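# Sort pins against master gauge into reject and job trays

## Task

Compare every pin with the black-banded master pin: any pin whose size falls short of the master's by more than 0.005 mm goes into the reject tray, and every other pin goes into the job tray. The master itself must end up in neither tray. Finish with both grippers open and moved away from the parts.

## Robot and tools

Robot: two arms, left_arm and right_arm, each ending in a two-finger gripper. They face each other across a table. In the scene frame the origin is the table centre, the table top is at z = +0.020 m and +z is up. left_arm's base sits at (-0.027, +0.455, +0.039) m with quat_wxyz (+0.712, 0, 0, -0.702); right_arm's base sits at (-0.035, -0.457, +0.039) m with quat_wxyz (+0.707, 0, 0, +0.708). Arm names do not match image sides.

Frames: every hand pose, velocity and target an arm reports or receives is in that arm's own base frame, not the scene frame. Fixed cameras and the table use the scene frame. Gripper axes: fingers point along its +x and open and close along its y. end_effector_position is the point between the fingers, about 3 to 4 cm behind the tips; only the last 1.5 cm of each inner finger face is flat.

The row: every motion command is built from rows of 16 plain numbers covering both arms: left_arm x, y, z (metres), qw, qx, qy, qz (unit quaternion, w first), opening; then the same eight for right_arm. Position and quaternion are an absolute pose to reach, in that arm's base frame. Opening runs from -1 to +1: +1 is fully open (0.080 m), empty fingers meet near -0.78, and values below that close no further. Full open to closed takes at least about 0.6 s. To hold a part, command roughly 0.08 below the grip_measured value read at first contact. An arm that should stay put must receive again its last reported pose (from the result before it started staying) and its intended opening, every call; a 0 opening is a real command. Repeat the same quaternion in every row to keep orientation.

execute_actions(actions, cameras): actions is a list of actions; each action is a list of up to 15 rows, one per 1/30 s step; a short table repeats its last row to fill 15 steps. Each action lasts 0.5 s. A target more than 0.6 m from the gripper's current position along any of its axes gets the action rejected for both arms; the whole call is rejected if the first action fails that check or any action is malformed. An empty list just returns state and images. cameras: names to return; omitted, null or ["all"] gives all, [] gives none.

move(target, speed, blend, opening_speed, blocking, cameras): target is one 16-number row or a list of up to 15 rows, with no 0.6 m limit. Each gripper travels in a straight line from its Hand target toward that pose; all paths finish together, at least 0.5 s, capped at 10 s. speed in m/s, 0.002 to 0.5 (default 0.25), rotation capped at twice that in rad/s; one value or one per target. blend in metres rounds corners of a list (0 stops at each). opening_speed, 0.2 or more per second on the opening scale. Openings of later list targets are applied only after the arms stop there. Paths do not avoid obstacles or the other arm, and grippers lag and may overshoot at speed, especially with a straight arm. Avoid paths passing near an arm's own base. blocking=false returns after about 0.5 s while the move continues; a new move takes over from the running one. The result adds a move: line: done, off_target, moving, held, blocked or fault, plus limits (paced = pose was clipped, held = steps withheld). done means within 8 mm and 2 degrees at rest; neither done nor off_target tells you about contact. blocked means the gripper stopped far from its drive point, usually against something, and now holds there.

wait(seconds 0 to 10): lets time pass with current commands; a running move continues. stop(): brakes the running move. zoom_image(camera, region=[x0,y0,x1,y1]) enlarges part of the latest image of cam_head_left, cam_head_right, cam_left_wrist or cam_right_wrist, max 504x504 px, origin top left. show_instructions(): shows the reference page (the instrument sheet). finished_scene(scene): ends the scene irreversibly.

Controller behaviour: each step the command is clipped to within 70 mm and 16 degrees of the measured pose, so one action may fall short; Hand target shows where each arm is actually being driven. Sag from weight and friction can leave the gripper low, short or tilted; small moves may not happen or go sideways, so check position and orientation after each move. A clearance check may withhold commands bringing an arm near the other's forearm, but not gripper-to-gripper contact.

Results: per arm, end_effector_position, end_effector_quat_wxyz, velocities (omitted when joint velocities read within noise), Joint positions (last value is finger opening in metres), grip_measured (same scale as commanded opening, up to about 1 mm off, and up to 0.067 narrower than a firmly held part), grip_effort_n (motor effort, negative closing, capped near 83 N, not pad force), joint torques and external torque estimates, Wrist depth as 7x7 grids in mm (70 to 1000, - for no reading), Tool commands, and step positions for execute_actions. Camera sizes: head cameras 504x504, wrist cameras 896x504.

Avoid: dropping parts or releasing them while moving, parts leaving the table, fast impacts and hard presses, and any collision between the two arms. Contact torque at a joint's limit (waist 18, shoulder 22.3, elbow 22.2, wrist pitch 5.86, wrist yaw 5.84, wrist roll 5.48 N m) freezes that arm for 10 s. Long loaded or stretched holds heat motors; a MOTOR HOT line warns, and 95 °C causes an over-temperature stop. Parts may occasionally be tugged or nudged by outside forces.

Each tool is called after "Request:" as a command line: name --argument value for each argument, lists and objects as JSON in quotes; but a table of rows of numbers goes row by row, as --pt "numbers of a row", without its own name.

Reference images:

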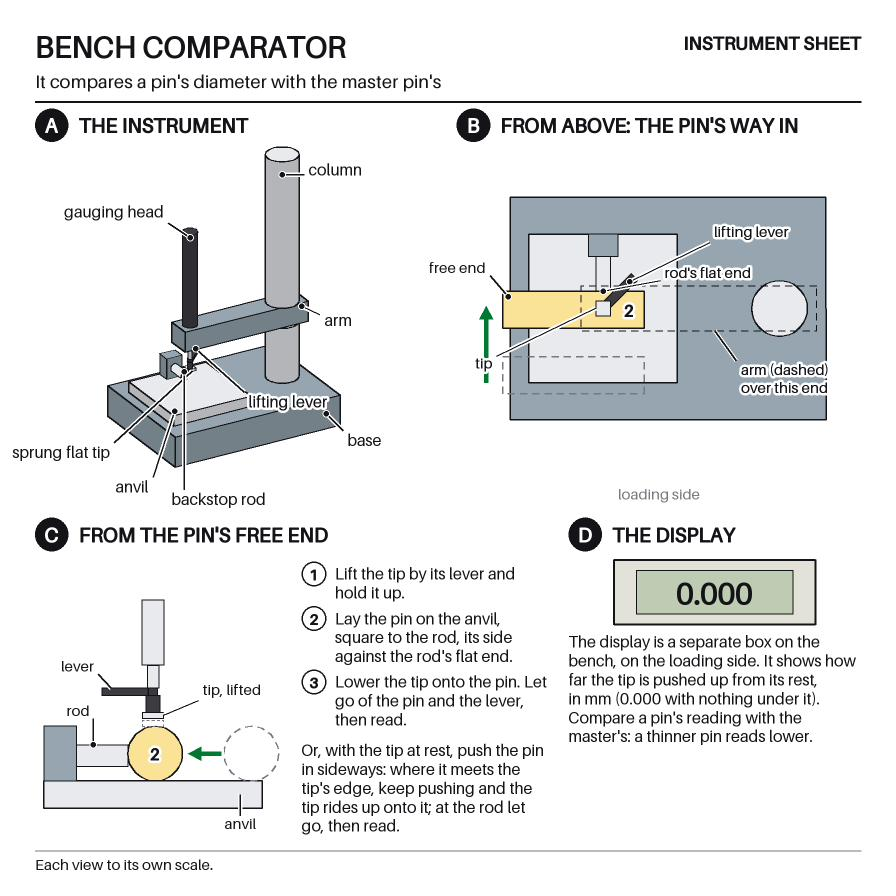

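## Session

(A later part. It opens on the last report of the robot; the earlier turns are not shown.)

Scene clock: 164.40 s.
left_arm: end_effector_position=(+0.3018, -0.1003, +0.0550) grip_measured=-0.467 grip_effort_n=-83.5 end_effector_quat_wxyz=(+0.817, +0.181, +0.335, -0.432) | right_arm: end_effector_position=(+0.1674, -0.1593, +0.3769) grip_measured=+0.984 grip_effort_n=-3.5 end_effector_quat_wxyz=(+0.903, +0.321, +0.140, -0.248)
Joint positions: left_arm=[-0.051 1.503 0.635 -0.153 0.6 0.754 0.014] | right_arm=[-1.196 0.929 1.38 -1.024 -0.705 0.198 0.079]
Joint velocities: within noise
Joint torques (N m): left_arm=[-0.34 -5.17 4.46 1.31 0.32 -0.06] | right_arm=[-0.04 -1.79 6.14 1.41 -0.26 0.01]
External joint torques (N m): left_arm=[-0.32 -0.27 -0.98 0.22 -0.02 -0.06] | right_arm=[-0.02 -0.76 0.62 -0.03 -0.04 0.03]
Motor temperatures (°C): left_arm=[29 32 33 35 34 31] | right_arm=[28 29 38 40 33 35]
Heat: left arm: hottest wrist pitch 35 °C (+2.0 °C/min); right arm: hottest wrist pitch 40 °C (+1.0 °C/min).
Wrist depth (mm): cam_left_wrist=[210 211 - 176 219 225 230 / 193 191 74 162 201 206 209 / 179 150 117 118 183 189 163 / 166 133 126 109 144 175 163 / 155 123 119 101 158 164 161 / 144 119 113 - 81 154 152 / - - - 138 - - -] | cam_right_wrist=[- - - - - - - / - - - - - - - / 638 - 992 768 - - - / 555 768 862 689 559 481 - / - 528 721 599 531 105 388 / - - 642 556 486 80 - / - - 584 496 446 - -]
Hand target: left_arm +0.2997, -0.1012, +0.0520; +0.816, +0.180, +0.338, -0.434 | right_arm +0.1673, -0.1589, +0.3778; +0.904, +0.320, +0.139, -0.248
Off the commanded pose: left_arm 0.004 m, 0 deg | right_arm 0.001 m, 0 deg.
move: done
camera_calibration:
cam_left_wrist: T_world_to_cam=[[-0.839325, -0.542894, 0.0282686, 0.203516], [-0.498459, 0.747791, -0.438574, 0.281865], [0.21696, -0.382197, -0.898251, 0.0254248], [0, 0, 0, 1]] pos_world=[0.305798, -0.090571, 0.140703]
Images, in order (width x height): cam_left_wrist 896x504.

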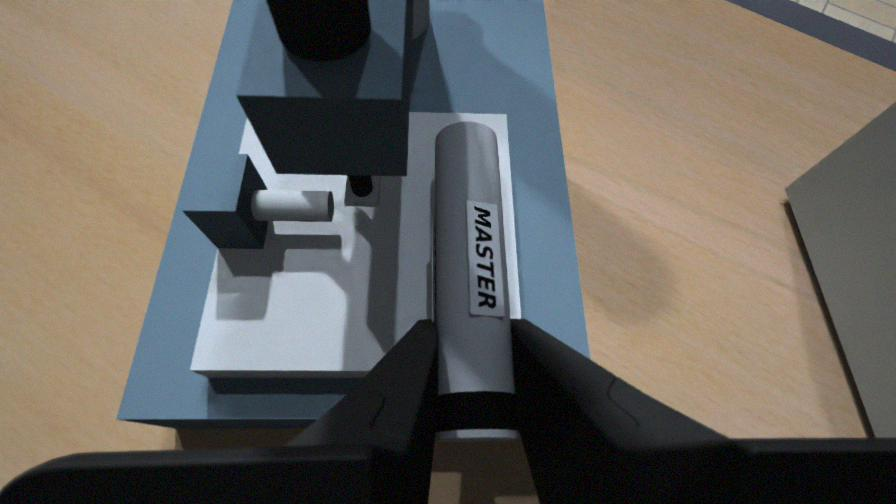

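Request:
move --target '[0.2997, -0.1012, 0.0485, 0.8158, 0.1796, 0.338, -0.4337, -0.55, 0.1673, -0.1589, 0.3778, 0.904, 0.320, 0.139, -0.248, 1]' --cameras '["cam_left_wrist"]' --speed 0.02

Scene clock: 170.57 s.
left_arm: end_effector_position=(+0.3022, -0.1005, +0.0526) grip_measured=-0.467 grip_effort_n=-83.5 end_effector_quat_wxyz=(+0.818, +0.182, +0.333, -0.432) | right_arm: end_effector_position=(+0.1674, -0.1593, +0.3769) grip_measured=+0.984 grip_effort_n=-3.0 end_effector_quat_wxyz=(+0.903, +0.321, +0.140, -0.248)
Joint positions: left_arm=[-0.051 1.511 0.628 -0.135 0.6 0.754 0.014] | right_arm=[-1.196 0.929 1.38 -1.024 -0.705 0.198 0.079]
Joint velocities: within noise
Joint torques (N m): left_arm=[-0.31 -4.92 4.28 1.28 0.31 -0.05] | right_arm=[-0.03 -1.79 6.14 1.41 -0.26 0.01]
External joint torques (N m): left_arm=[-0.32 0.02 -1.11 0.19 -0.02 -0.05] | right_arm=[-0.02 -0.85 0.66 -0.03 -0.05 0.03]
Motor temperatures (°C): left_arm=[29 32 33 35 34 31] | right_arm=[28 29 38 40 33 35]
Heat: left arm: hottest wrist pitch 35 °C (+2.0 °C/min); right arm: hottest wrist pitch 40 °C (+1.0 °C/min).
Wrist depth (mm): cam_left_wrist=[208 209 - 173 216 222 225 / 191 189 73 159 198 203 206 / 177 112 115 117 180 186 163 / 165 131 124 109 141 173 163 / 154 121 116 102 131 162 158 / 142 117 116 - 81 151 151 / - - - 136 - - -] | cam_right_wrist=[- - - - - - - / - - - - - - - / 633 - 985 776 - - - / 563 772 853 683 561 483 - / - 530 716 597 533 106 384 / - - 638 552 483 80 - / - - 584 502 444 - -]
Hand target: left_arm +0.2996, -0.1012, +0.0486; +0.816, +0.180, +0.338, -0.434 | right_arm +0.1673, -0.1589, +0.3778; +0.904, +0.320, +0.139, -0.248
Off the commanded pose: left_arm 0.005 m, 1 deg | right_arm 0.001 m, 0 deg.
move: done
camera_calibration:
cam_left_wrist: T_world_to_cam=[[-0.839624, -0.542569, 0.0254848, 0.204168], [-0.496667, 0.747904, -0.44041, 0.280687], [0.219893, -0.382436, -0.897435, 0.022105], [0, 0, 0, 1]] pos_world=[0.305971, -0.0906983, 0.138252]
Images, in order (width x height): cam_left_wrist 896x504.

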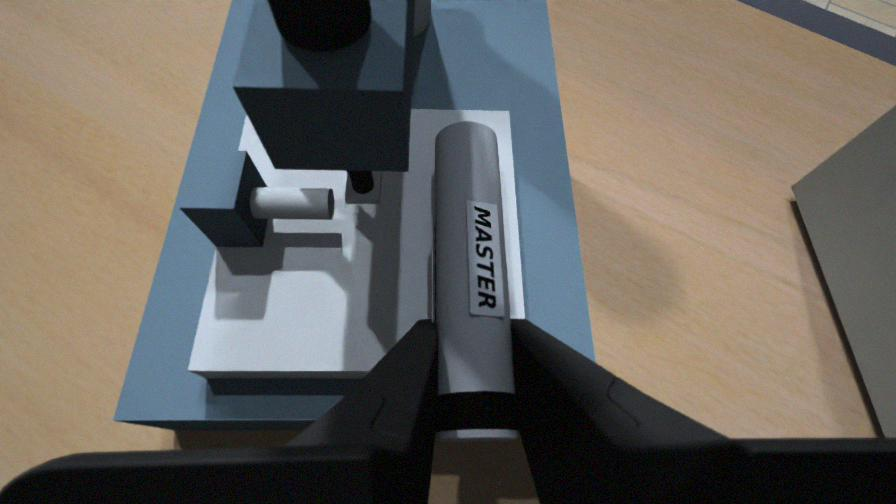

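Request:
move --target '[0.2997, -0.1012, 0.0465, 0.8158, 0.1796, 0.338, -0.4337, -0.55, 0.1673, -0.1589, 0.3778, 0.904, 0.320, 0.139, -0.248, 1]' --cameras '["cam_left_wrist"]' --speed 0.02

Request:
zoom_image --camera "cam_left_wrist" --region '[300, 80, 600, 350]'

Scene clock: 174.87 s.
left_arm: end_effector_position=(+0.3030, -0.1006, +0.0522) grip_measured=-0.467 grip_effort_n=-83.5 end_effector_quat_wxyz=(+0.819, +0.183, +0.331, -0.432) | right_arm: end_effector_position=(+0.1674, -0.1593, +0.3769) grip_measured=+0.984 grip_effort_n=-2.6 end_effector_quat_wxyz=(+0.903, +0.321, +0.140, -0.248)
Joint positions: left_arm=[-0.051 1.513 0.625 -0.124 0.6 0.754 0.014] | right_arm=[-1.196 0.929 1.38 -1.024 -0.705 0.198 0.079]
Joint velocities: within noise
Joint torques (N m): left_arm=[-0.27 -4.47 4.12 1.26 0.32 -0.04] | right_arm=[-0.03 -1.79 6.14 1.41 -0.26 0.01]
External joint torques (N m): left_arm=[-0.26 0.49 -1.24 0.16 -0.02 -0.04] | right_arm=[-0.02 -0.83 0.65 -0.04 -0.04 0.03]
Motor temperatures (°C): left_arm=[29 32 33 36 34 31] | right_arm=[28 29 38 40 33 35]
Heat: left arm: hottest wrist pitch 36 °C (+3.0 °C/min); right arm: hottest wrist pitch 40 °C (+1.0 °C/min).
Wrist depth (mm): cam_left_wrist=[209 215 - 174 216 222 225 / 193 191 - 159 197 203 206 / 178 111 115 117 180 187 164 / 165 133 124 109 141 173 164 / 154 123 117 101 131 161 159 / 143 117 116 - 81 151 150 / - - - 136 - - -] | cam_right_wrist=[- - - - - - - / - - - - - - - / 635 - 998 773 - - - / 556 772 862 690 561 484 - / - 539 713 597 529 105 388 / - - 631 551 486 80 - / - - 581 505 439 - -]
Hand target: left_arm +0.2996, -0.1012, +0.0466; +0.816, +0.180, +0.338, -0.434 | right_arm +0.1673, -0.1589, +0.3778; +0.904, +0.320, +0.139, -0.248
Off the commanded pose: left_arm 0.007 m, 1 deg | right_arm 0.001 m, 0 deg.
move: done
camera_calibration:
cam_left_wrist: T_world_to_cam=[[-0.839814, -0.542463, 0.0211167, 0.205014], [-0.494155, 0.747763, -0.443465, 0.280388], [0.224773, -0.382863, -0.896043, 0.0199425], [0, 0, 0, 1]] pos_world=[0.306247, -0.0908159, 0.137882]
Images, in order (width x height): cam_left_wrist 896x504.

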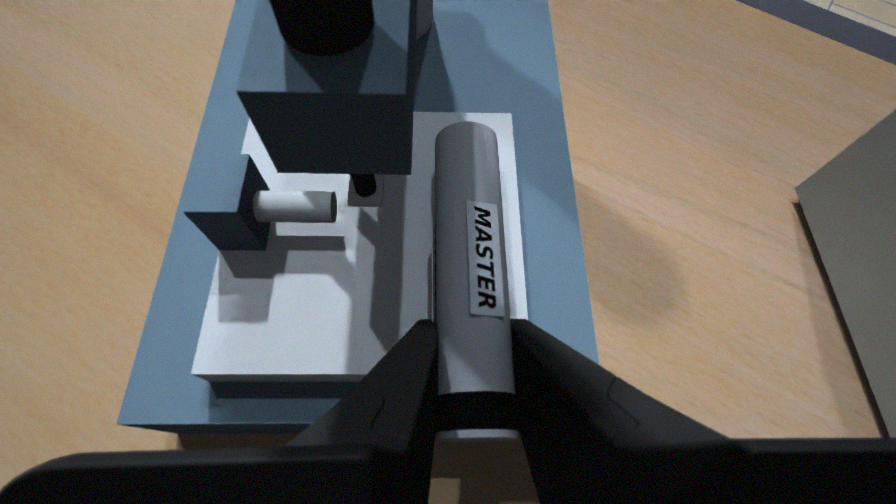

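Scaled by 1.680 from the camera's 896x504 image, which has a finer 1280x720 frame.

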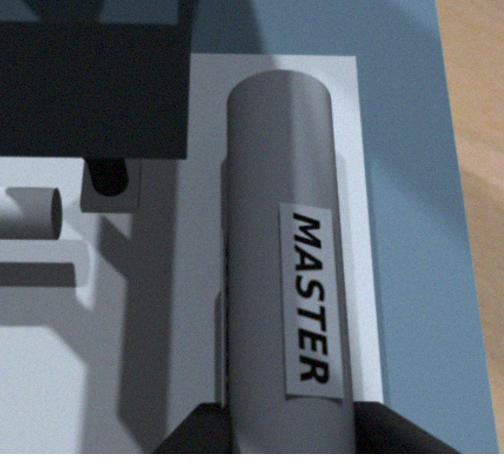

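Request:
move --pt "0.2997 -0.1012 0.0495 0.8127 0.1834 0.3450 -0.4322 -0.55 0.1673 -0.1589 0.3778 0.904 0.320 0.139 -0.248 1" --pt "0.3110 -0.0938 0.0495 0.8127 0.1834 0.3450 -0.4322 -0.55 0.1673 -0.1589 0.3778 0.904 0.320 0.139 -0.248 1" --cameras '["cam_left_wrist"]' --speed 0.03

Scene clock: 181.93 s.
left_arm: end_effector_position=(+0.3082, -0.0973, +0.0520) grip_measured=-0.467 grip_effort_n=-83.5 end_effector_quat_wxyz=(+0.812, +0.183, +0.340, -0.437) | right_arm: end_effector_position=(+0.1674, -0.1593, +0.3769) grip_measured=+0.984 grip_effort_n=-3.0 end_effector_quat_wxyz=(+0.903, +0.321, +0.140, -0.248)
Joint positions: left_arm=[-0.037 1.545 0.671 -0.177 0.608 0.785 0.014] | right_arm=[-1.196 0.929 1.38 -1.024 -0.705 0.198 0.079]
Joint velocities: within noise
Joint torques (N m): left_arm=[0.79 -4.2 6.18 0.84 0.07 0.11] | right_arm=[-0.03 -1.79 6.14 1.41 -0.26 0.01]
External joint torques (N m): left_arm=[0.77 1.07 0.67 -0.25 -0.28 0.11] | right_arm=[-0.02 -0.83 0.62 -0.05 -0.04 0.03]
Motor temperatures (°C): left_arm=[29 32 33 36 34 31] | right_arm=[28 29 38 40 33 35]
Heat: left arm: hottest wrist pitch 36 °C (+3.0 °C/min); right arm: hottest wrist pitch 40 °C (+1.0 °C/min).
Wrist depth (mm): cam_left_wrist=[204 206 - 172 211 220 225 / 188 189 - 158 194 203 206 / 174 170 114 115 152 186 177 / 163 133 123 109 139 173 169 / 152 123 116 101 127 162 162 / 143 116 115 - 81 152 152 / - - - 137 - - -] | cam_right_wrist=[- - - - - - - / - - - - - - - / 640 - 998 778 - - - / 550 780 862 681 563 483 - / - 529 716 597 534 105 387 / - - 643 549 484 80 - / - - 583 500 439 - -]
Hand target: left_arm +0.3109, -0.0937, +0.0495; +0.813, +0.183, +0.345, -0.432 | right_arm +0.1673, -0.1589, +0.3778; +0.904, +0.320, +0.139, -0.248
Off the commanded pose: left_arm 0.005 m, 1 deg | right_arm 0.001 m, 0 deg.
move: done
camera_calibration:
cam_left_wrist: T_world_to_cam=[[-0.84553, -0.532794, 0.0347727, 0.213156], [-0.494424, 0.756724, -0.427685, 0.280567], [0.201555, -0.378813, -0.903259, 0.027782], [0, 0, 0, 1]] pos_world=[0.313349, -0.0882193, 0.137677]
Images, in order (width x height): cam_left_wrist 896x504.

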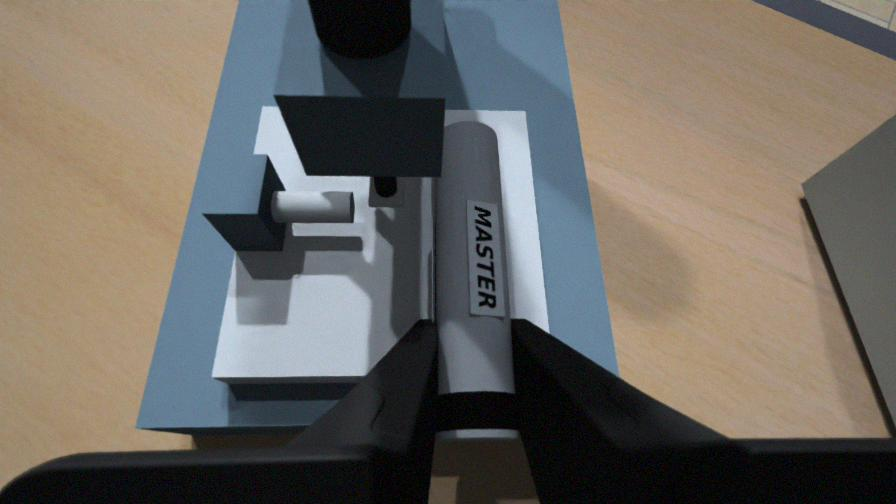

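Request:
move --pt "0.3110 -0.0938 0.0515 0.8127 0.1834 0.3450 -0.4322 -0.55 0.1673 -0.1589 0.3778 0.904 0.320 0.139 -0.248 1" --pt "0.3200 -0.0879 0.0515 0.8127 0.1834 0.3450 -0.4322 -0.55 0.1673 -0.1589 0.3778 0.904 0.320 0.139 -0.248 1" --cameras '["cam_left_wrist"]' --speed 0.03

Scene clock: 186.47 s.
left_arm: end_effector_position=(+0.3166, -0.0912, +0.0528) grip_measured=-0.467 grip_effort_n=-83.5 end_effector_quat_wxyz=(+0.812, +0.183, +0.342, -0.437) | right_arm: end_effector_position=(+0.1674, -0.1593, +0.3769) grip_measured=+0.984 grip_effort_n=-3.5 end_effector_quat_wxyz=(+0.903, +0.321, +0.140, -0.248)
Joint positions: left_arm=[-0.013 1.578 0.712 -0.203 0.617 0.811 0.014] | right_arm=[-1.196 0.929 1.38 -1.024 -0.705 0.198 0.079]
Joint velocities: within noise
Joint torques (N m): left_arm=[0.76 -4.7 6.39 0.84 0.15 0.07] | right_arm=[-0.02 -1.79 6.14 1.41 -0.26 0.01]
External joint torques (N m): left_arm=[0.76 0.79 0.94 -0.2 -0.21 0.06] | right_arm=[-0.01 -0.84 0.64 -0.05 -0.04 0.03]
Motor temperatures (°C): left_arm=[29 31 33 36 34 31] | right_arm=[28 29 38 40 33 35]
Heat: left arm: hottest wrist pitch 36 °C (+3.0 °C/min); right arm: hottest wrist pitch 40 °C (+1.0 °C/min).
Wrist depth (mm): cam_left_wrist=[203 206 - - 176 220 224 / 187 189 149 75 161 201 206 / 174 175 114 112 146 186 184 / 162 161 121 109 129 173 172 / 152 151 116 101 125 162 163 / 143 119 115 - 76 152 153 / - - - 137 - - -] | cam_right_wrist=[- - - - - - - / - - - - - - - / 643 - - 782 - - - / 540 760 866 680 554 486 - / - 519 715 604 529 105 384 / - - 640 554 485 80 - / - - 583 503 444 - -]
Hand target: left_arm +0.3200, -0.0878, +0.0516; +0.813, +0.184, +0.345, -0.432 | right_arm +0.1673, -0.1589, +0.3778; +0.904, +0.320, +0.139, -0.248
Off the commanded pose: left_arm 0.005 m, 1 deg | right_arm 0.001 m, 0 deg.
move: done
camera_calibration:
cam_left_wrist: T_world_to_cam=[[-0.845061, -0.533438, 0.0362768, 0.223257], [-0.496344, 0.757452, -0.424158, 0.280953], [0.198784, -0.376445, -0.904861, 0.0302622], [0, 0, 0, 1]] pos_world=[0.3221, -0.0823226, 0.138453]
Images, in order (width x height): cam_left_wrist 896x504.

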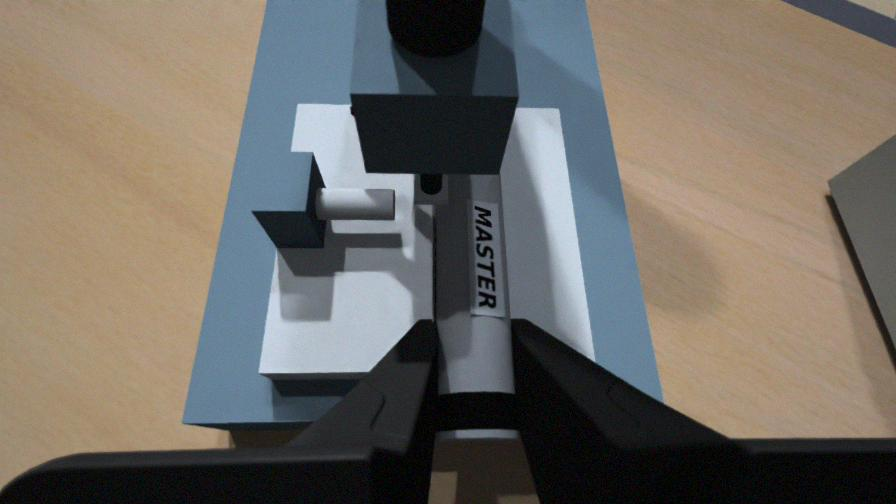

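Request:
move --target '[0.3292, -0.0819, 0.0515, 0.8127, 0.1834, 0.3450, -0.4322, -0.55, 0.1673, -0.1589, 0.3778, 0.904, 0.320, 0.139, -0.248, 1]' --cameras '["cam_left_wrist"]' --speed 0.03

Scene clock: 191.57 s.
left_arm: end_effector_position=(+0.3251, -0.0860, +0.0527) grip_measured=-0.467 grip_effort_n=-83.5 end_effector_quat_wxyz=(+0.811, +0.183, +0.342, -0.438) | right_arm: end_effector_position=(+0.1674, -0.1593, +0.3769) grip_measured=+0.984 grip_effort_n=-3.0 end_effector_quat_wxyz=(+0.903, +0.321, +0.140, -0.248)
Joint positions: left_arm=[0.008 1.613 0.75 -0.222 0.629 0.835 0.014] | right_arm=[-1.196 0.929 1.38 -1.024 -0.705 0.198 0.079]
Joint velocities: within noise
Joint torques (N m): left_arm=[0.88 -5 6.56 0.9 0.12 0.06] | right_arm=[-0.04 -1.79 6.14 1.41 -0.26 0.01]
External joint torques (N m): left_arm=[0.91 0.78 1.09 -0.12 -0.25 0.06] | right_arm=[-0.05 -0.78 0.62 -0.03 -0.03 0.03]
Motor temperatures (°C): left_arm=[29 31 33 36 34 31] | right_arm=[28 29 38 40 33 35]
Heat: left arm: hottest wrist pitch 36 °C (+3.0 °C/min); right arm: hottest wrist pitch 40 °C (+1.0 °C/min).
Wrist depth (mm): cam_left_wrist=[203 205 171 - 181 220 225 / 187 189 154 - 161 202 206 / 173 176 115 111 136 187 188 / 162 163 122 109 126 173 175 / 152 153 116 101 119 162 164 / 143 142 117 - 81 152 154 / - - - 137 - - -] | cam_right_wrist=[- - - - - - - / - - - - - - - / 632 - 996 778 - - - / 528 775 851 685 560 486 - / - 509 724 598 528 106 387 / - - 625 559 484 80 - / - - 586 496 442 - -]
Hand target: left_arm +0.3290, -0.0819, +0.0515; +0.813, +0.183, +0.345, -0.432 | right_arm +0.1673, -0.1589, +0.3778; +0.904, +0.320, +0.139, -0.248
Off the commanded pose: left_arm 0.006 m, 1 deg | right_arm 0.001 m, 0 deg.
move: done
camera_calibration:
cam_left_wrist: T_world_to_cam=[[-0.846199, -0.531474, 0.0385014, 0.233635], [-0.495384, 0.758, -0.424299, 0.280906], [0.19632, -0.378115, -0.904703, 0.0310988], [0, 0, 0, 1]] pos_world=[0.330753, -0.0769965, 0.138328]
Images, in order (width x height): cam_left_wrist 896x504.

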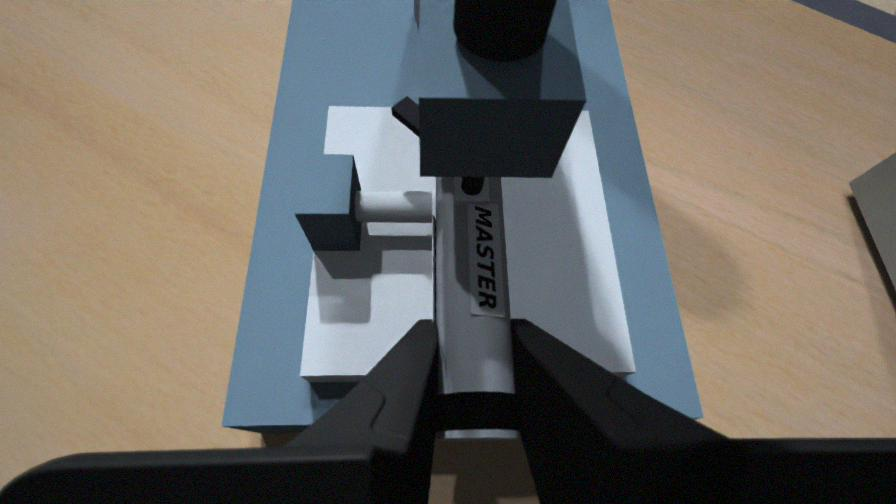

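Request:
move --pt "0.3304 -0.0811 0.0515 0.8127 0.1834 0.3450 -0.4322 -0.55 0.1673 -0.1589 0.3778 0.904 0.320 0.139 -0.248 1" --pt "0.3304 -0.0811 0.0515 0.8127 0.1834 0.3450 -0.4322 -0.1 0.1673 -0.1589 0.3778 0.904 0.320 0.139 -0.248 1" --cameras '["cam_left_wrist"]' --speed 0.03 --opening_speed 0.4

Scene clock: 198.17 s.
left_arm: end_effector_position=(+0.3272, -0.0838, +0.0529) grip_measured=-0.104 grip_effort_n=14.7 end_effector_quat_wxyz=(+0.812, +0.182, +0.342, -0.437) | right_arm: end_effector_position=(+0.1674, -0.1593, +0.3769) grip_measured=+0.984 grip_effort_n=-3.5 end_effector_quat_wxyz=(+0.903, +0.321, +0.140, -0.248)
Joint positions: left_arm=[0.015 1.62 0.758 -0.226 0.632 0.838 0.03] | right_arm=[-1.196 0.929 1.38 -1.024 -0.705 0.198 0.079]
Joint velocities: within noise
Joint torques (N m): left_arm=[0.46 -5.24 6.28 0.94 0.08 0.07] | right_arm=[-0.03 -1.79 6.14 1.41 -0.26 0.01]
External joint torques (N m): left_arm=[0.48 0.61 0.83 -0.08 -0.3 0.06] | right_arm=[-0.01 -0.9 0.68 -0.04 -0.05 0.03]
Motor temperatures (°C): left_arm=[29 31 34 35 34 31] | right_arm=[28 29 38 40 33 35]
Heat: left arm: hottest wrist pitch 35 °C (+2.0 °C/min); right arm: hottest wrist pitch 40 °C (+1.0 °C/min).
Wrist depth (mm): cam_left_wrist=[202 205 173 - 181 219 226 / 186 189 154 - 160 202 206 / 173 175 112 111 133 186 189 / 162 163 123 111 126 172 175 / 152 153 118 105 118 162 164 / 142 144 - 97 87 152 154 / - - - 139 88 - -] | cam_right_wrist=[- - - - - - - / - - - - - - - / 635 - 987 785 - - - / 521 759 866 676 557 480 - / - 506 717 598 532 105 387 / - - 628 550 483 80 - / - - 578 500 439 - -]
Hand target: left_arm +0.3303, -0.0811, +0.0515; +0.813, +0.183, +0.345, -0.432 | right_arm +0.1673, -0.1589, +0.3778; +0.904, +0.320, +0.139, -0.248
Off the commanded pose: left_arm 0.004 m, 1 deg | right_arm 0.001 m, 0 deg.
move: done
camera_calibration:
cam_left_wrist: T_world_to_cam=[[-0.843954, -0.53498, 0.0392293, 0.235497], [-0.498606, 0.755395, -0.425172, 0.281259], [0.197825, -0.378386, -0.904262, 0.0311518], [0, 0, 0, 1]] pos_world=[0.332823, -0.074688, 0.138515]
Images, in order (width x height): cam_left_wrist 896x504.

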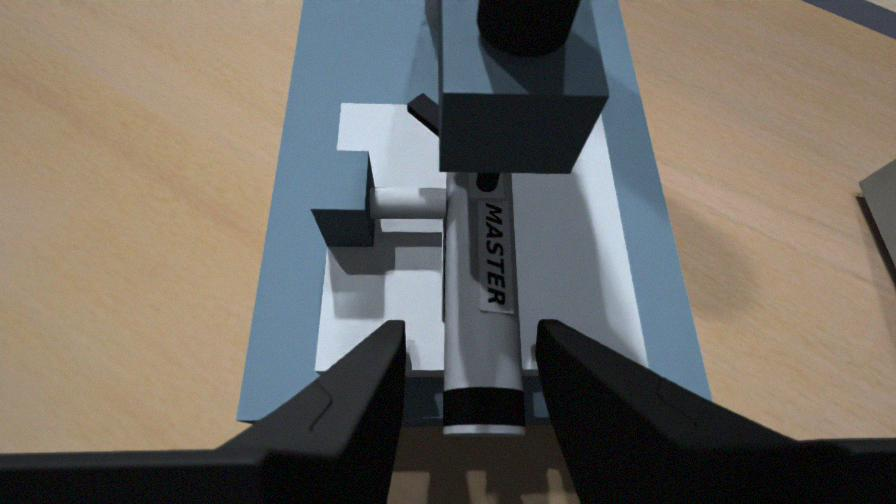

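Request:
move --pt "0.3065 -0.053 0.083 0.8127 0.1834 0.3450 -0.4322 -0.1 0.1673 -0.1589 0.3778 0.904 0.320 0.139 -0.248 1" --pt "0.23 -0.05 0.19 0.8127 0.1834 0.3450 -0.4322 -0.1 0.1673 -0.1589 0.3778 0.904 0.320 0.139 -0.248 1" --cameras '["cam_left_wrist"]' --speed '[0.08, 0.25]' --blend 0.02

Request:
zoom_image --camera "cam_left_wrist" --region '[600, 120, 896, 330]'

Scene clock: 208.20 s.
left_arm: end_effector_position=(+0.2286, -0.0503, +0.1853) grip_measured=-0.103 grip_effort_n=14.2 end_effector_quat_wxyz=(+0.810, +0.181, +0.352, -0.433) | right_arm: end_effector_position=(+0.1674, -0.1593, +0.3769) grip_measured=+0.984 grip_effort_n=-3.0 end_effector_quat_wxyz=(+0.903, +0.321, +0.140, -0.248)
Joint positions: left_arm=[0.207 1.106 0.942 -1.072 0.694 1.058 0.03] | right_arm=[-1.196 0.929 1.38 -1.024 -0.705 0.198 0.079]
Joint velocities: within noise
Joint torques (N m): left_arm=[0.32 -3.48 7.35 0.56 0.63 0.11] | right_arm=[-0.03 -1.78 6.14 1.41 -0.26 0.01]
External joint torques (N m): left_arm=[0.31 -0.75 1.2 -0.24 0.2 0.1] | right_arm=[-0.03 -0.9 0.72 -0.01 -0.04 0.03]
Motor temperatures (°C): left_arm=[29 32 34 35 34 31] | right_arm=[28 29 38 40 33 35]
Heat: left arm: hottest wrist pitch 35 °C (+1.0 °C/min); right arm: hottest wrist pitch 40 °C (+0.0 °C/min).
Wrist depth (mm): cam_left_wrist=[372 376 247 391 - - - / 343 349 244 354 368 237 240 / 320 328 275 330 333 249 252 / 299 303 269 308 311 264 270 / 283 286 292 295 295 294 302 / 266 271 - 277 82 290 287 / - - - 258 81 - -] | cam_right_wrist=[- - - - - - - / - - - - - - - / 483 - - 782 - - - / 525 801 870 688 558 487 - / 561 491 714 598 530 105 391 / - - 655 549 486 80 - / - - 582 505 440 - -]
Hand target: left_arm +0.2299, -0.0500, +0.1900; +0.813, +0.183, +0.345, -0.432 | right_arm +0.1673, -0.1589, +0.3778; +0.904, +0.320, +0.139, -0.248
Off the commanded pose: left_arm 0.005 m, 1 deg | right_arm 0.001 m, 0 deg.
move: done
camera_calibration:
cam_left_wrist: T_world_to_cam=[[-0.838786, -0.542433, 0.0469548, 0.161978], [-0.511457, 0.755434, -0.40955, 0.26313], [0.186682, -0.36754, -0.911079, 0.187432], [0, 0, 0, 1]] pos_world=[0.235454, -0.0420266, 0.270925]
Images, in order (width x height): cam_left_wrist 896x504.

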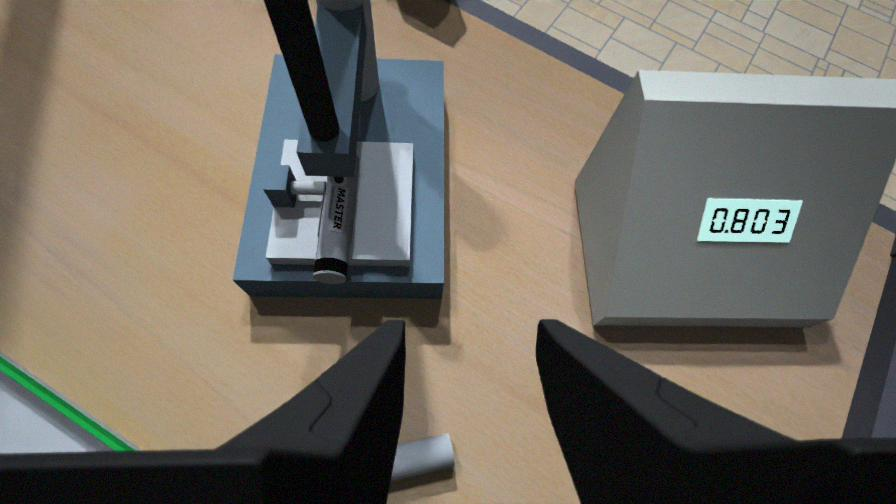

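Scaled by 1.703 from the camera's 896x504 image, which has a finer 1280x720 frame.

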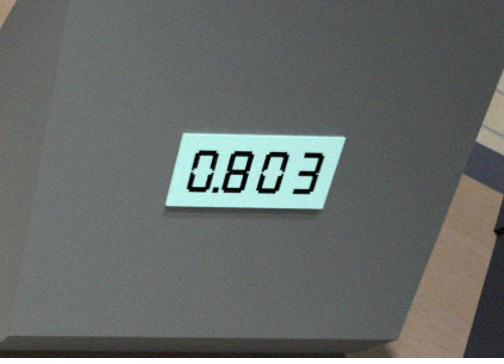

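Request:
move --pt "0.3065 -0.053 0.083 0.8127 0.1834 0.3450 -0.4322 0.0 0.1673 -0.1589 0.3778 0.904 0.320 0.139 -0.248 1" --pt "0.3285 -0.0825 0.052 0.8127 0.1834 0.3450 -0.4322 0.0 0.1673 -0.1589 0.3778 0.904 0.320 0.139 -0.248 1" --cameras '["cam_left_wrist"]' --speed '[0.25, 0.06]'

Scene clock: 219.90 s.
left_arm: end_effector_position=(+0.3317, -0.0818, +0.0578) grip_measured=-0.003 grip_effort_n=14.2 end_effector_quat_wxyz=(+0.816, +0.186, +0.337, -0.431) | right_arm: end_effector_position=(+0.1674, -0.1593, +0.3769) grip_measured=+0.984 grip_effort_n=-3.0 end_effector_quat_wxyz=(+0.903, +0.321, +0.140, -0.248)
Joint positions: left_arm=[0.019 1.613 0.77 -0.226 0.626 0.837 0.035] | right_arm=[-1.196 0.929 1.38 -1.024 -0.705 0.198 0.079]
Joint velocities: within noise
Joint torques (N m): left_arm=[-0.32 -5.56 4.18 1.09 0.2 -0.06] | right_arm=[-0.02 -1.78 6.13 1.41 -0.26 0.01]
External joint torques (N m): left_arm=[-0.31 0.26 -1.37 0.04 -0.17 -0.06] | right_arm=[-0.01 -0.82 0.61 -0.05 -0.04 0.03]
Motor temperatures (°C): left_arm=[29 31 35 35 34 31] | right_arm=[28 29 38 40 33 35]
Heat: left arm: hottest elbow 35 °C (+2.0 °C/min); right arm: hottest wrist pitch 40 °C (+0.0 °C/min).
Wrist depth (mm): cam_left_wrist=[212 215 210 - 181 225 228 / 196 198 167 - 75 207 209 / 182 183 150 120 137 188 193 / 169 171 139 120 129 175 179 / 159 159 128 112 122 162 167 / 149 151 - 102 92 154 157 / - - - 143 93 - -] | cam_right_wrist=[- - - - - - - / - - - - - - - / 636 - 988 781 - - - / 523 775 860 683 557 489 - / - 502 715 596 529 105 386 / - - 630 554 484 80 - / - - 581 501 443 - -]
Hand target: left_arm +0.3285, -0.0824, +0.0521; +0.813, +0.183, +0.345, -0.432 | right_arm +0.1673, -0.1589, +0.3778; +0.904, +0.320, +0.139, -0.248
Off the commanded pose: left_arm 0.007 m, 1 deg | right_arm 0.001 m, 0 deg.
move: done
camera_calibration:
cam_left_wrist: T_world_to_cam=[[-0.840281, -0.541695, 0.0222187, 0.23942], [-0.497238, 0.753692, -0.429771, 0.283729], [0.216059, -0.372177, -0.902664, 0.0299236], [0, 0, 0, 1]] pos_world=[0.335795, -0.0730145, 0.14363]
Images, in order (width x height): cam_left_wrist 896x504.

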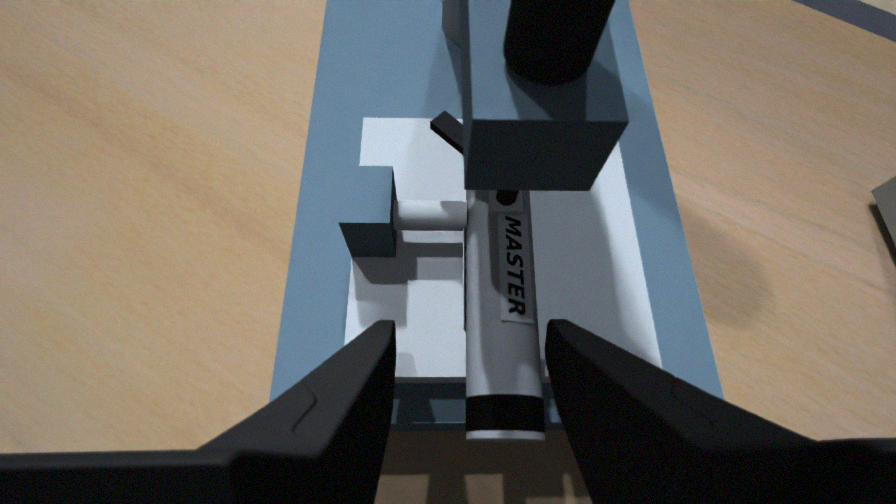

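Request:
move --target '[0.3225, -0.0853, 0.047, 0.8127, 0.1834, 0.3450, -0.4322, 0.0, 0.1673, -0.1589, 0.3778, 0.904, 0.320, 0.139, -0.248, 1]' --cameras '["cam_left_wrist"]' --speed 0.05

Scene clock: 223.63 s.
left_arm: end_effector_position=(+0.3275, -0.0839, +0.0521) grip_measured=-0.003 grip_effort_n=14.2 end_effector_quat_wxyz=(+0.816, +0.184, +0.338, -0.431) | right_arm: end_effector_position=(+0.1674, -0.1593, +0.3769) grip_measured=+0.984 grip_effort_n=-3.5 end_effector_quat_wxyz=(+0.903, +0.321, +0.140, -0.248)
Joint positions: left_arm=[0.012 1.612 0.74 -0.192 0.623 0.825 0.035] | right_arm=[-1.196 0.929 1.38 -1.024 -0.705 0.198 0.079]
Joint velocities: within noise
Joint torques (N m): left_arm=[-0.63 -6.45 3.48 0.96 0.13 -0.02] | right_arm=[-0.04 -1.79 6.13 1.41 -0.26 0.01]
External joint torques (N m): left_arm=[-0.64 -0.74 -1.93 -0.09 -0.23 -0.02] | right_arm=[-0.04 -0.92 0.65 -0.05 -0.04 0.03]
Motor temperatures (°C): left_arm=[29 31 35 35 34 31] | right_arm=[28 29 38 40 33 35]
Heat: left arm: hottest elbow 35 °C (+2.0 °C/min); right arm: hottest wrist pitch 40 °C (+0.0 °C/min).
Wrist depth (mm): cam_left_wrist=[206 208 176 - 174 220 222 / 189 191 158 - 160 201 204 / 176 178 137 111 133 183 187 / 164 165 123 113 125 170 174 / 153 155 118 109 117 159 162 / 144 146 81 102 85 151 152 / - - - 139 137 - -] | cam_right_wrist=[- - - - - - - / - - - - - - - / 629 - - 777 - - - / 524 777 851 686 561 487 - / - 511 704 600 533 106 389 / - - 632 552 485 80 - / - - 583 506 445 - -]
Hand target: left_arm +0.3225, -0.0853, +0.0471; +0.813, +0.183, +0.345, -0.432 | right_arm +0.1673, -0.1589, +0.3778; +0.904, +0.320, +0.139, -0.248
Off the commanded pose: left_arm 0.007 m, 1 deg | right_arm 0.001 m, 0 deg.
move: done
camera_calibration:
cam_left_wrist: T_world_to_cam=[[-0.83891, -0.543691, 0.025091, 0.2341], [-0.499902, 0.751473, -0.430565, 0.281513], [0.21524, -0.373749, -0.902211, 0.0250109], [0, 0, 0, 1]] pos_world=[0.331734, -0.0749241, 0.137901]
Images, in order (width x height): cam_left_wrist 896x504.

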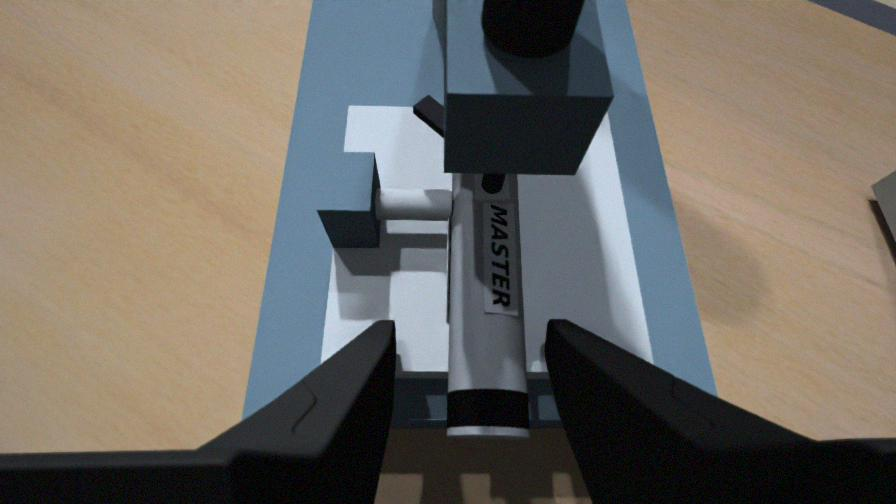

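Request:
move --pt "0.3185 -0.0880 0.0475 0.8127 0.1834 0.3450 -0.4322 0.0 0.1673 -0.1589 0.3778 0.904 0.320 0.139 -0.248 1" --pt "0.3185 -0.0880 0.0475 0.8127 0.1834 0.3450 -0.4322 -0.55 0.1673 -0.1589 0.3778 0.904 0.320 0.139 -0.248 1" --cameras '["cam_left_wrist"]' --speed 0.05 --opening_speed 0.8

Scene clock: 228.43 s.
left_arm: end_effector_position=(+0.3228, -0.0888, +0.0524) grip_measured=-0.470 grip_effort_n=-83.5 end_effector_quat_wxyz=(+0.815, +0.185, +0.337, -0.433) | right_arm: end_effector_position=(+0.1674, -0.1593, +0.3769) grip_measured=+0.984 grip_effort_n=-3.0 end_effector_quat_wxyz=(+0.903, +0.321, +0.140, -0.248)
Joint positions: left_arm=[-0.005 1.595 0.722 -0.184 0.619 0.813 0.014] | right_arm=[-1.196 0.929 1.38 -1.024 -0.705 0.198 0.079]
Joint velocities: within noise
Joint torques (N m): left_arm=[-0.06 -6.35 3.7 0.83 0.1 0] | right_arm=[-0.03 -1.79 6.13 1.42 -0.26 0.01]
External joint torques (N m): left_arm=[-0.07 -0.69 -1.82 -0.25 -0.26 0] | right_arm=[-0.03 -0.79 0.58 -0.05 -0.03 0.03]
Motor temperatures (°C): left_arm=[29 32 34 35 34 31] | right_arm=[28 29 38 40 33 35]
Heat: left arm: hottest wrist pitch 35 °C (+0.0 °C/min); right arm: hottest wrist pitch 40 °C (+0.0 °C/min).
Wrist depth (mm): cam_left_wrist=[206 209 173 - 177 220 223 / 190 192 156 - 160 202 204 / 177 178 131 84 136 186 187 / 164 165 122 110 127 172 173 / 154 155 117 101 119 161 162 / 144 143 116 - 76 151 152 / - - - 137 - - -] | cam_right_wrist=[- - - - - - - / - - - - - - - / 638 - - 779 - - - / 534 760 851 685 564 485 - / - 512 711 603 532 105 389 / - - 638 551 480 80 - / - - 577 506 440 - -]
Hand target: left_arm +0.3185, -0.0881, +0.0476; +0.813, +0.184, +0.345, -0.432 | right_arm +0.1673, -0.1589, +0.3778; +0.904, +0.320, +0.139, -0.248
Off the commanded pose: left_arm 0.007 m, 1 deg | right_arm 0.001 m, 0 deg.
move: done
camera_calibration:
cam_left_wrist: T_world_to_cam=[[-0.842351, -0.538334, 0.0253375, 0.229055], [-0.494967, 0.754182, -0.431528, 0.281716], [0.213197, -0.37604, -0.901743, 0.0248334], [0, 0, 0, 1]] pos_world=[0.32709, -0.0798184, 0.138158]
Images, in order (width x height): cam_left_wrist 896x504.

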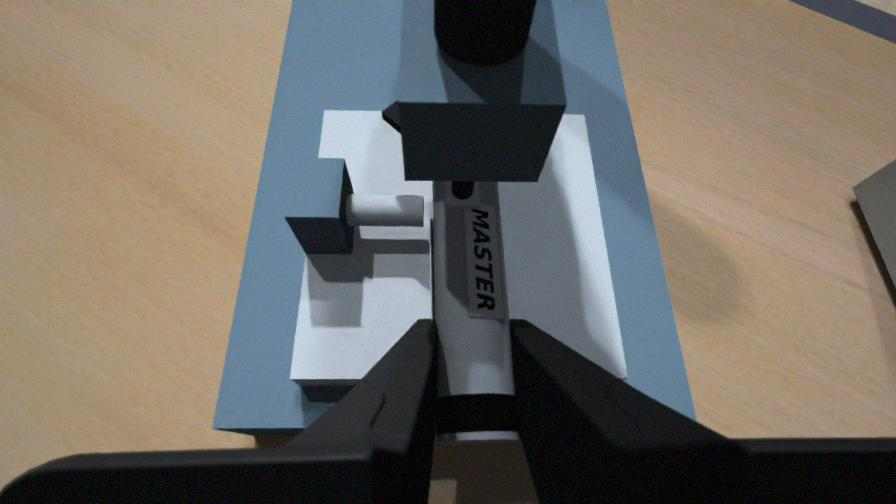

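Request:
move --pt "0.294 -0.104 0.050 0.8127 0.1834 0.3450 -0.4322 -0.55 0.1673 -0.1589 0.3778 0.904 0.320 0.139 -0.248 1" --pt "0.285 -0.100 0.095 0.8119 0.1826 0.3363 -0.4409 -0.55 0.1673 -0.1589 0.3778 0.904 0.320 0.139 -0.248 1" --pt "0.168 0.053 0.06 0.6812 0.2586 0.2822 -0.6242 -0.55 0.1673 -0.1589 0.3778 0.904 0.320 0.139 -0.248 1" --pt "0.165 0.051 0.013 0.6812 0.2586 0.2822 -0.6242 -0.55 0.1673 -0.1589 0.3778 0.904 0.320 0.139 -0.248 1" --cameras '["cam_left_wrist"]' --speed '[0.08, 0.15, 0.25, 0.1]' --blend '[0.005, 0.02, 0.01, 0]'

Scene clock: 236.20 s.
left_arm: end_effector_position=(+0.1675, +0.0528, +0.0144) grip_measured=-0.470 grip_effort_n=-83.5 end_effector_quat_wxyz=(+0.680, +0.265, +0.282, -0.622) | right_arm: end_effector_position=(+0.1674, -0.1593, +0.3769) grip_measured=+0.984 grip_effort_n=-3.0 end_effector_quat_wxyz=(+0.903, +0.321, +0.140, -0.248)
Joint positions: left_arm=[0.786 1.81 0.772 -1.091 0.57 2.443 0.014] | right_arm=[-1.196 0.929 1.38 -1.024 -0.705 0.198 0.079]
Joint velocities: within noise
Joint torques (N m): left_arm=[0.28 -4.83 2.31 -0.72 0.33 0.1] | right_arm=[-0.03 -1.79 6.14 1.41 -0.26 0.01]
External joint torques (N m): left_arm=[0.28 0.17 -0.83 -0.08 0.01 0.09] | right_arm=[-0.04 -0.79 0.62 -0.04 -0.04 0.03]
Motor temperatures (°C): left_arm=[29 32 34 35 34 31] | right_arm=[28 29 38 41 33 35]
Heat: left arm: hottest wrist pitch 35 °C (-1.0 °C/min); right arm: hottest wrist pitch 41 °C (+1.0 °C/min).
Wrist depth (mm): cam_left_wrist=[155 157 159 161 164 166 166 / 143 126 144 150 150 152 154 / 118 131 135 132 138 141 142 / 124 125 126 110 130 130 132 / 115 117 118 102 121 122 123 / 109 110 112 - 76 114 115 / - - - 104 - - -] | cam_right_wrist=[- - - - - - - / 572 - - - - - - / 612 659 662 768 - - - / - 755 732 691 557 480 - / - 813 689 604 535 106 387 / - - 662 552 485 80 - / - - 584 501 442 - -]
Hand target: left_arm +0.1650, +0.0510, +0.0131; +0.681, +0.259, +0.282, -0.624 | right_arm +0.1673, -0.1589, +0.3778; +0.904, +0.320, +0.139, -0.248
Off the commanded pose: left_arm 0.003 m, 1 deg | right_arm 0.001 m, 0 deg.
move: done
camera_calibration:
cam_left_wrist: T_world_to_cam=[[-0.99756, -0.0649377, 0.0256158, 0.176397], [-0.0696611, 0.902288, -0.425468, 0.00248506], [0.00451608, -0.426214, -0.904611, 0.114625], [0, 0, 0, 1]] pos_world=[0.175622, 0.0580672, 0.100229]
Images, in order (width x height): cam_left_wrist 896x504.

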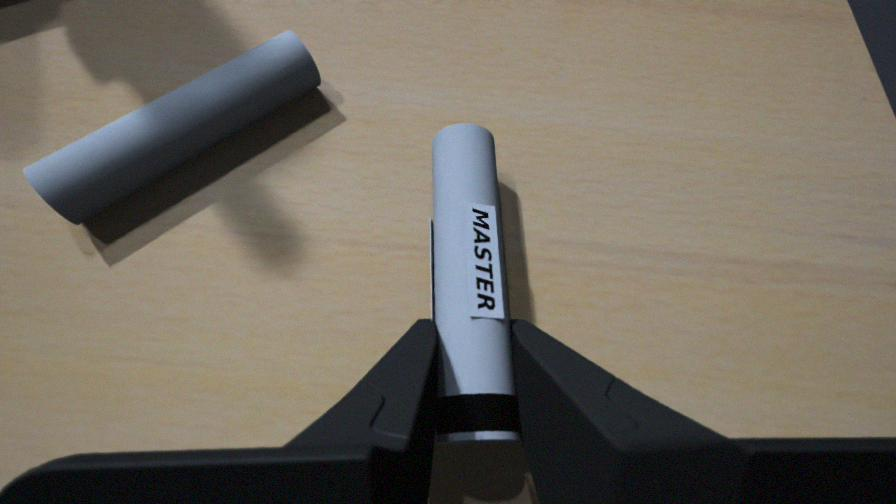

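Request:
move --pt "0.165 0.051 0.0105 0.6812 0.2586 0.2822 -0.6242 -0.55 0.1673 -0.1589 0.3778 0.904 0.320 0.139 -0.248 1" --pt "0.165 0.051 0.0105 0.6812 0.2586 0.2822 -0.6242 -0.05 0.1673 -0.1589 0.3778 0.904 0.320 0.139 -0.248 1" --pt "0.163 0.087 0.048 0.6812 0.2586 0.2822 -0.6242 0.1 0.1673 -0.1589 0.3778 0.904 0.320 0.139 -0.248 1" --pt "0.20 0.06 0.15 0.8536 -0.1464 0.3536 0.3536 0.1 0.1673 -0.1589 0.3778 0.904 0.320 0.139 -0.248 1" --pt "0.196 -0.065 0.11 0.8536 -0.1464 0.3536 0.3536 0.1 0.1673 -0.1589 0.3778 0.904 0.320 0.139 -0.248 1" --cameras '["cam_left_wrist", "cam_head_left"]' --speed '[0.05, 0.05, 0.08, 0.25, 0.25]' --opening_speed 1.0

Scene clock: 256.83 s.
left_arm: end_effector_position=(+0.1941, -0.0630, +0.1078) grip_measured=+0.097 grip_effort_n=13.7 end_effector_quat_wxyz=(+0.852, -0.146, +0.357, +0.355) | right_arm: end_effector_position=(+0.1674, -0.1593, +0.3769) grip_measured=+0.984 grip_effort_n=-3.0 end_effector_quat_wxyz=(+0.903, +0.321, +0.140, -0.248)
Joint positions: left_arm=[-0.856 1.292 0.75 -1.106 -0.776 -1.673 0.039] | right_arm=[-1.196 0.929 1.38 -1.024 -0.705 0.198 0.079]
Joint velocities: within noise
Joint torques (N m): left_arm=[-0.34 -2.98 6.35 -0.08 -0.73 -0.04] | right_arm=[-0.03 -1.79 6.14 1.41 -0.26 0.01]
External joint torques (N m): left_arm=[-0.34 0.27 1 -0.25 -0.23 -0.05] | right_arm=[-0.04 -0.86 0.64 -0.05 -0.04 0.03]
Motor temperatures (°C): left_arm=[29 32 33 35 34 31] | right_arm=[28 29 39 41 33 35]
Heat: left arm: hottest wrist pitch 35 °C (-1.0 °C/min); right arm: hottest wrist pitch 41 °C (+1.0 °C/min).
Wrist depth (mm): cam_left_wrist=[289 290 290 294 298 306 310 / 264 267 271 268 275 280 283 / 244 247 249 251 254 249 206 / 227 229 231 229 236 218 193 / 212 211 218 213 220 206 181 / 199 203 81 202 90 178 178 / - - - 192 91 - -] | cam_right_wrist=[- - - - - - - / - - - - - - - / 690 - - 789 - - - / - 776 876 689 554 486 - / 583 653 713 596 529 105 387 / - - 651 549 484 80 - / - - 586 502 440 - -]
Hand target: left_arm +0.1960, -0.0650, +0.1100; +0.854, -0.146, +0.354, +0.354 | right_arm +0.1673, -0.1589, +0.3778; +0.904, +0.320, +0.139, -0.248
Off the commanded pose: left_arm 0.004 m, 0 deg | right_arm 0.001 m, 0 deg.
move: done
camera_calibration:
cam_left_wrist: T_world_to_cam=[[0.693698, -0.719607, 0.0308112, -0.177073], [-0.641219, -0.636485, -0.428632, 0.162887], [0.328058, 0.277584, -0.902954, 0.130926], [0, 0, 0, 1]] pos_world=[0.18433, -0.0600906, 0.193495]
Images, in order (width x height): cam_head_left 504x504, cam_left_wrist 896x504.

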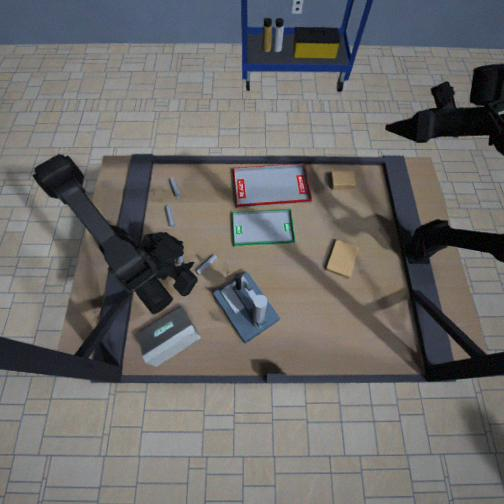

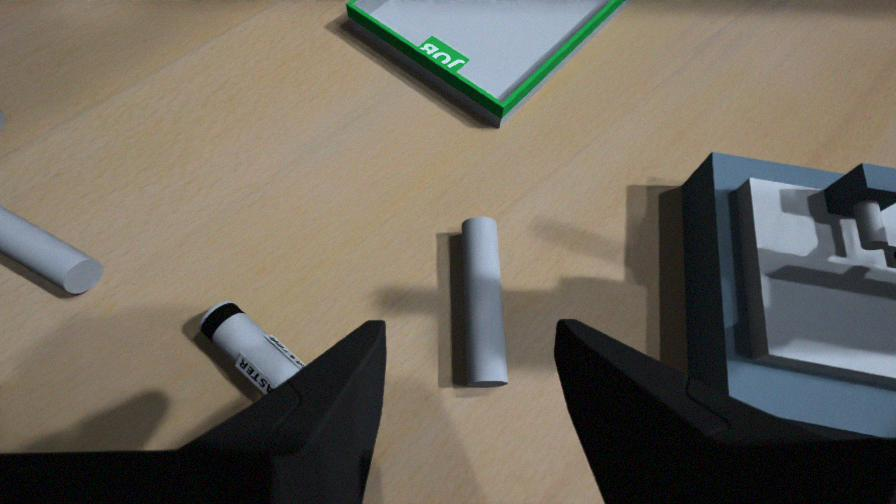

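Request:
move --pt "0.218 -0.0595 0.045 0.8536 -0.1464 0.3536 0.3536 0.05 0.1673 -0.1589 0.3778 0.904 0.320 0.139 -0.248 1" --pt "0.218 -0.0595 0.015 0.8536 -0.1464 0.3536 0.3536 0.05 0.1673 -0.1589 0.3778 0.904 0.320 0.139 -0.248 1" --cameras '["cam_left_wrist"]' --speed '[0.15, 0.05]' --blend 0.003

Scene clock: 269.40 s.
left_arm: end_effector_position=(+0.2198, -0.0632, +0.0174) grip_measured=+0.053 grip_effort_n=-18.8 end_effector_quat_wxyz=(+0.854, -0.154, +0.353, +0.349) | right_arm: end_effector_position=(+0.1674, -0.1593, +0.3769) grip_measured=+0.984 grip_effort_n=-3.5 end_effector_quat_wxyz=(+0.903, +0.321, +0.140, -0.248)
Joint positions: left_arm=[-0.76 1.548 0.539 -0.519 -0.779 -1.533 0.037] | right_arm=[-1.196 0.929 1.38 -1.024 -0.705 0.198 0.079]
Joint velocities: within noise
Joint torques (N m): left_arm=[0.3 -3.83 3.15 0.41 -0.71 0.1] | right_arm=[-0.03 -1.79 6.14 1.41 -0.26 0.01]
External joint torques (N m): left_arm=[0.29 0.26 -1.11 0.06 -0.21 0.1] | right_arm=[-0.02 -0.93 0.68 -0.04 -0.05 0.03]
Motor temperatures (°C): left_arm=[29 31 34 34 35 31] | right_arm=[28 29 39 41 33 35]
Heat: left arm: hottest wrist yaw 35 °C (+1.0 °C/min); right arm: hottest wrist pitch 41 °C (+1.0 °C/min).
Wrist depth (mm): cam_left_wrist=[160 162 166 169 173 177 172 / 147 150 152 156 159 161 130 / 136 138 141 140 146 149 131 / 127 129 131 130 135 138 123 / 119 120 122 121 126 128 123 / 97 114 81 114 95 120 113 / - - - 109 108 - -] | cam_right_wrist=[- - - - - - - / - - - - - - - / 679 - - 777 - - - / - 799 857 685 565 485 - / 593 809 704 595 530 106 388 / - - 662 551 484 80 - / - - 584 502 440 - -]
Hand target: left_arm +0.2179, -0.0595, +0.0151; +0.854, -0.146, +0.354, +0.354 | right_arm +0.1673, -0.1589, +0.3778; +0.904, +0.320, +0.139, -0.248
Off the commanded pose: left_arm 0.005 m, 1 deg | right_arm 0.001 m, 0 deg.
move: done
camera_calibration:
cam_left_wrist: T_world_to_cam=[[0.690048, -0.72194, 0.0513534, -0.191942], [-0.637379, -0.639772, -0.429464, 0.139494], [0.342902, 0.263619, -0.901623, 0.0367745], [0, 0, 0, 1]] pos_world=[0.20875, -0.0590206, 0.102921]
Images, in order (width x height): cam_left_wrist 896x504.

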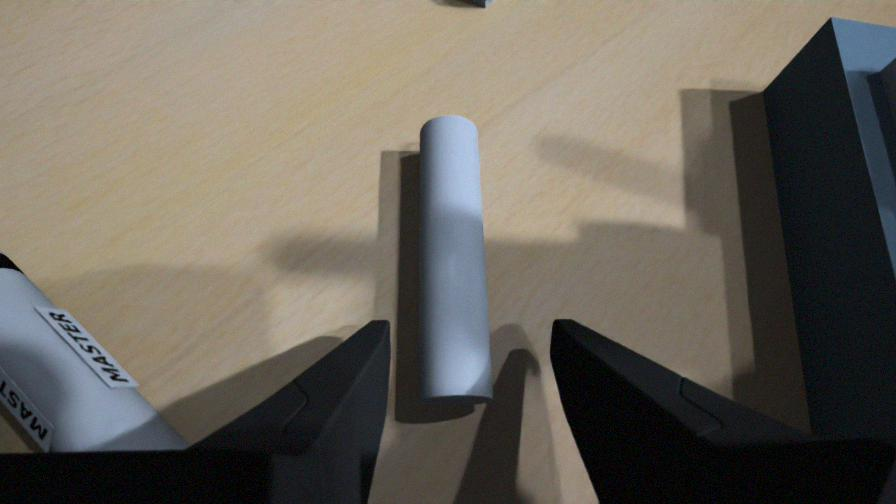

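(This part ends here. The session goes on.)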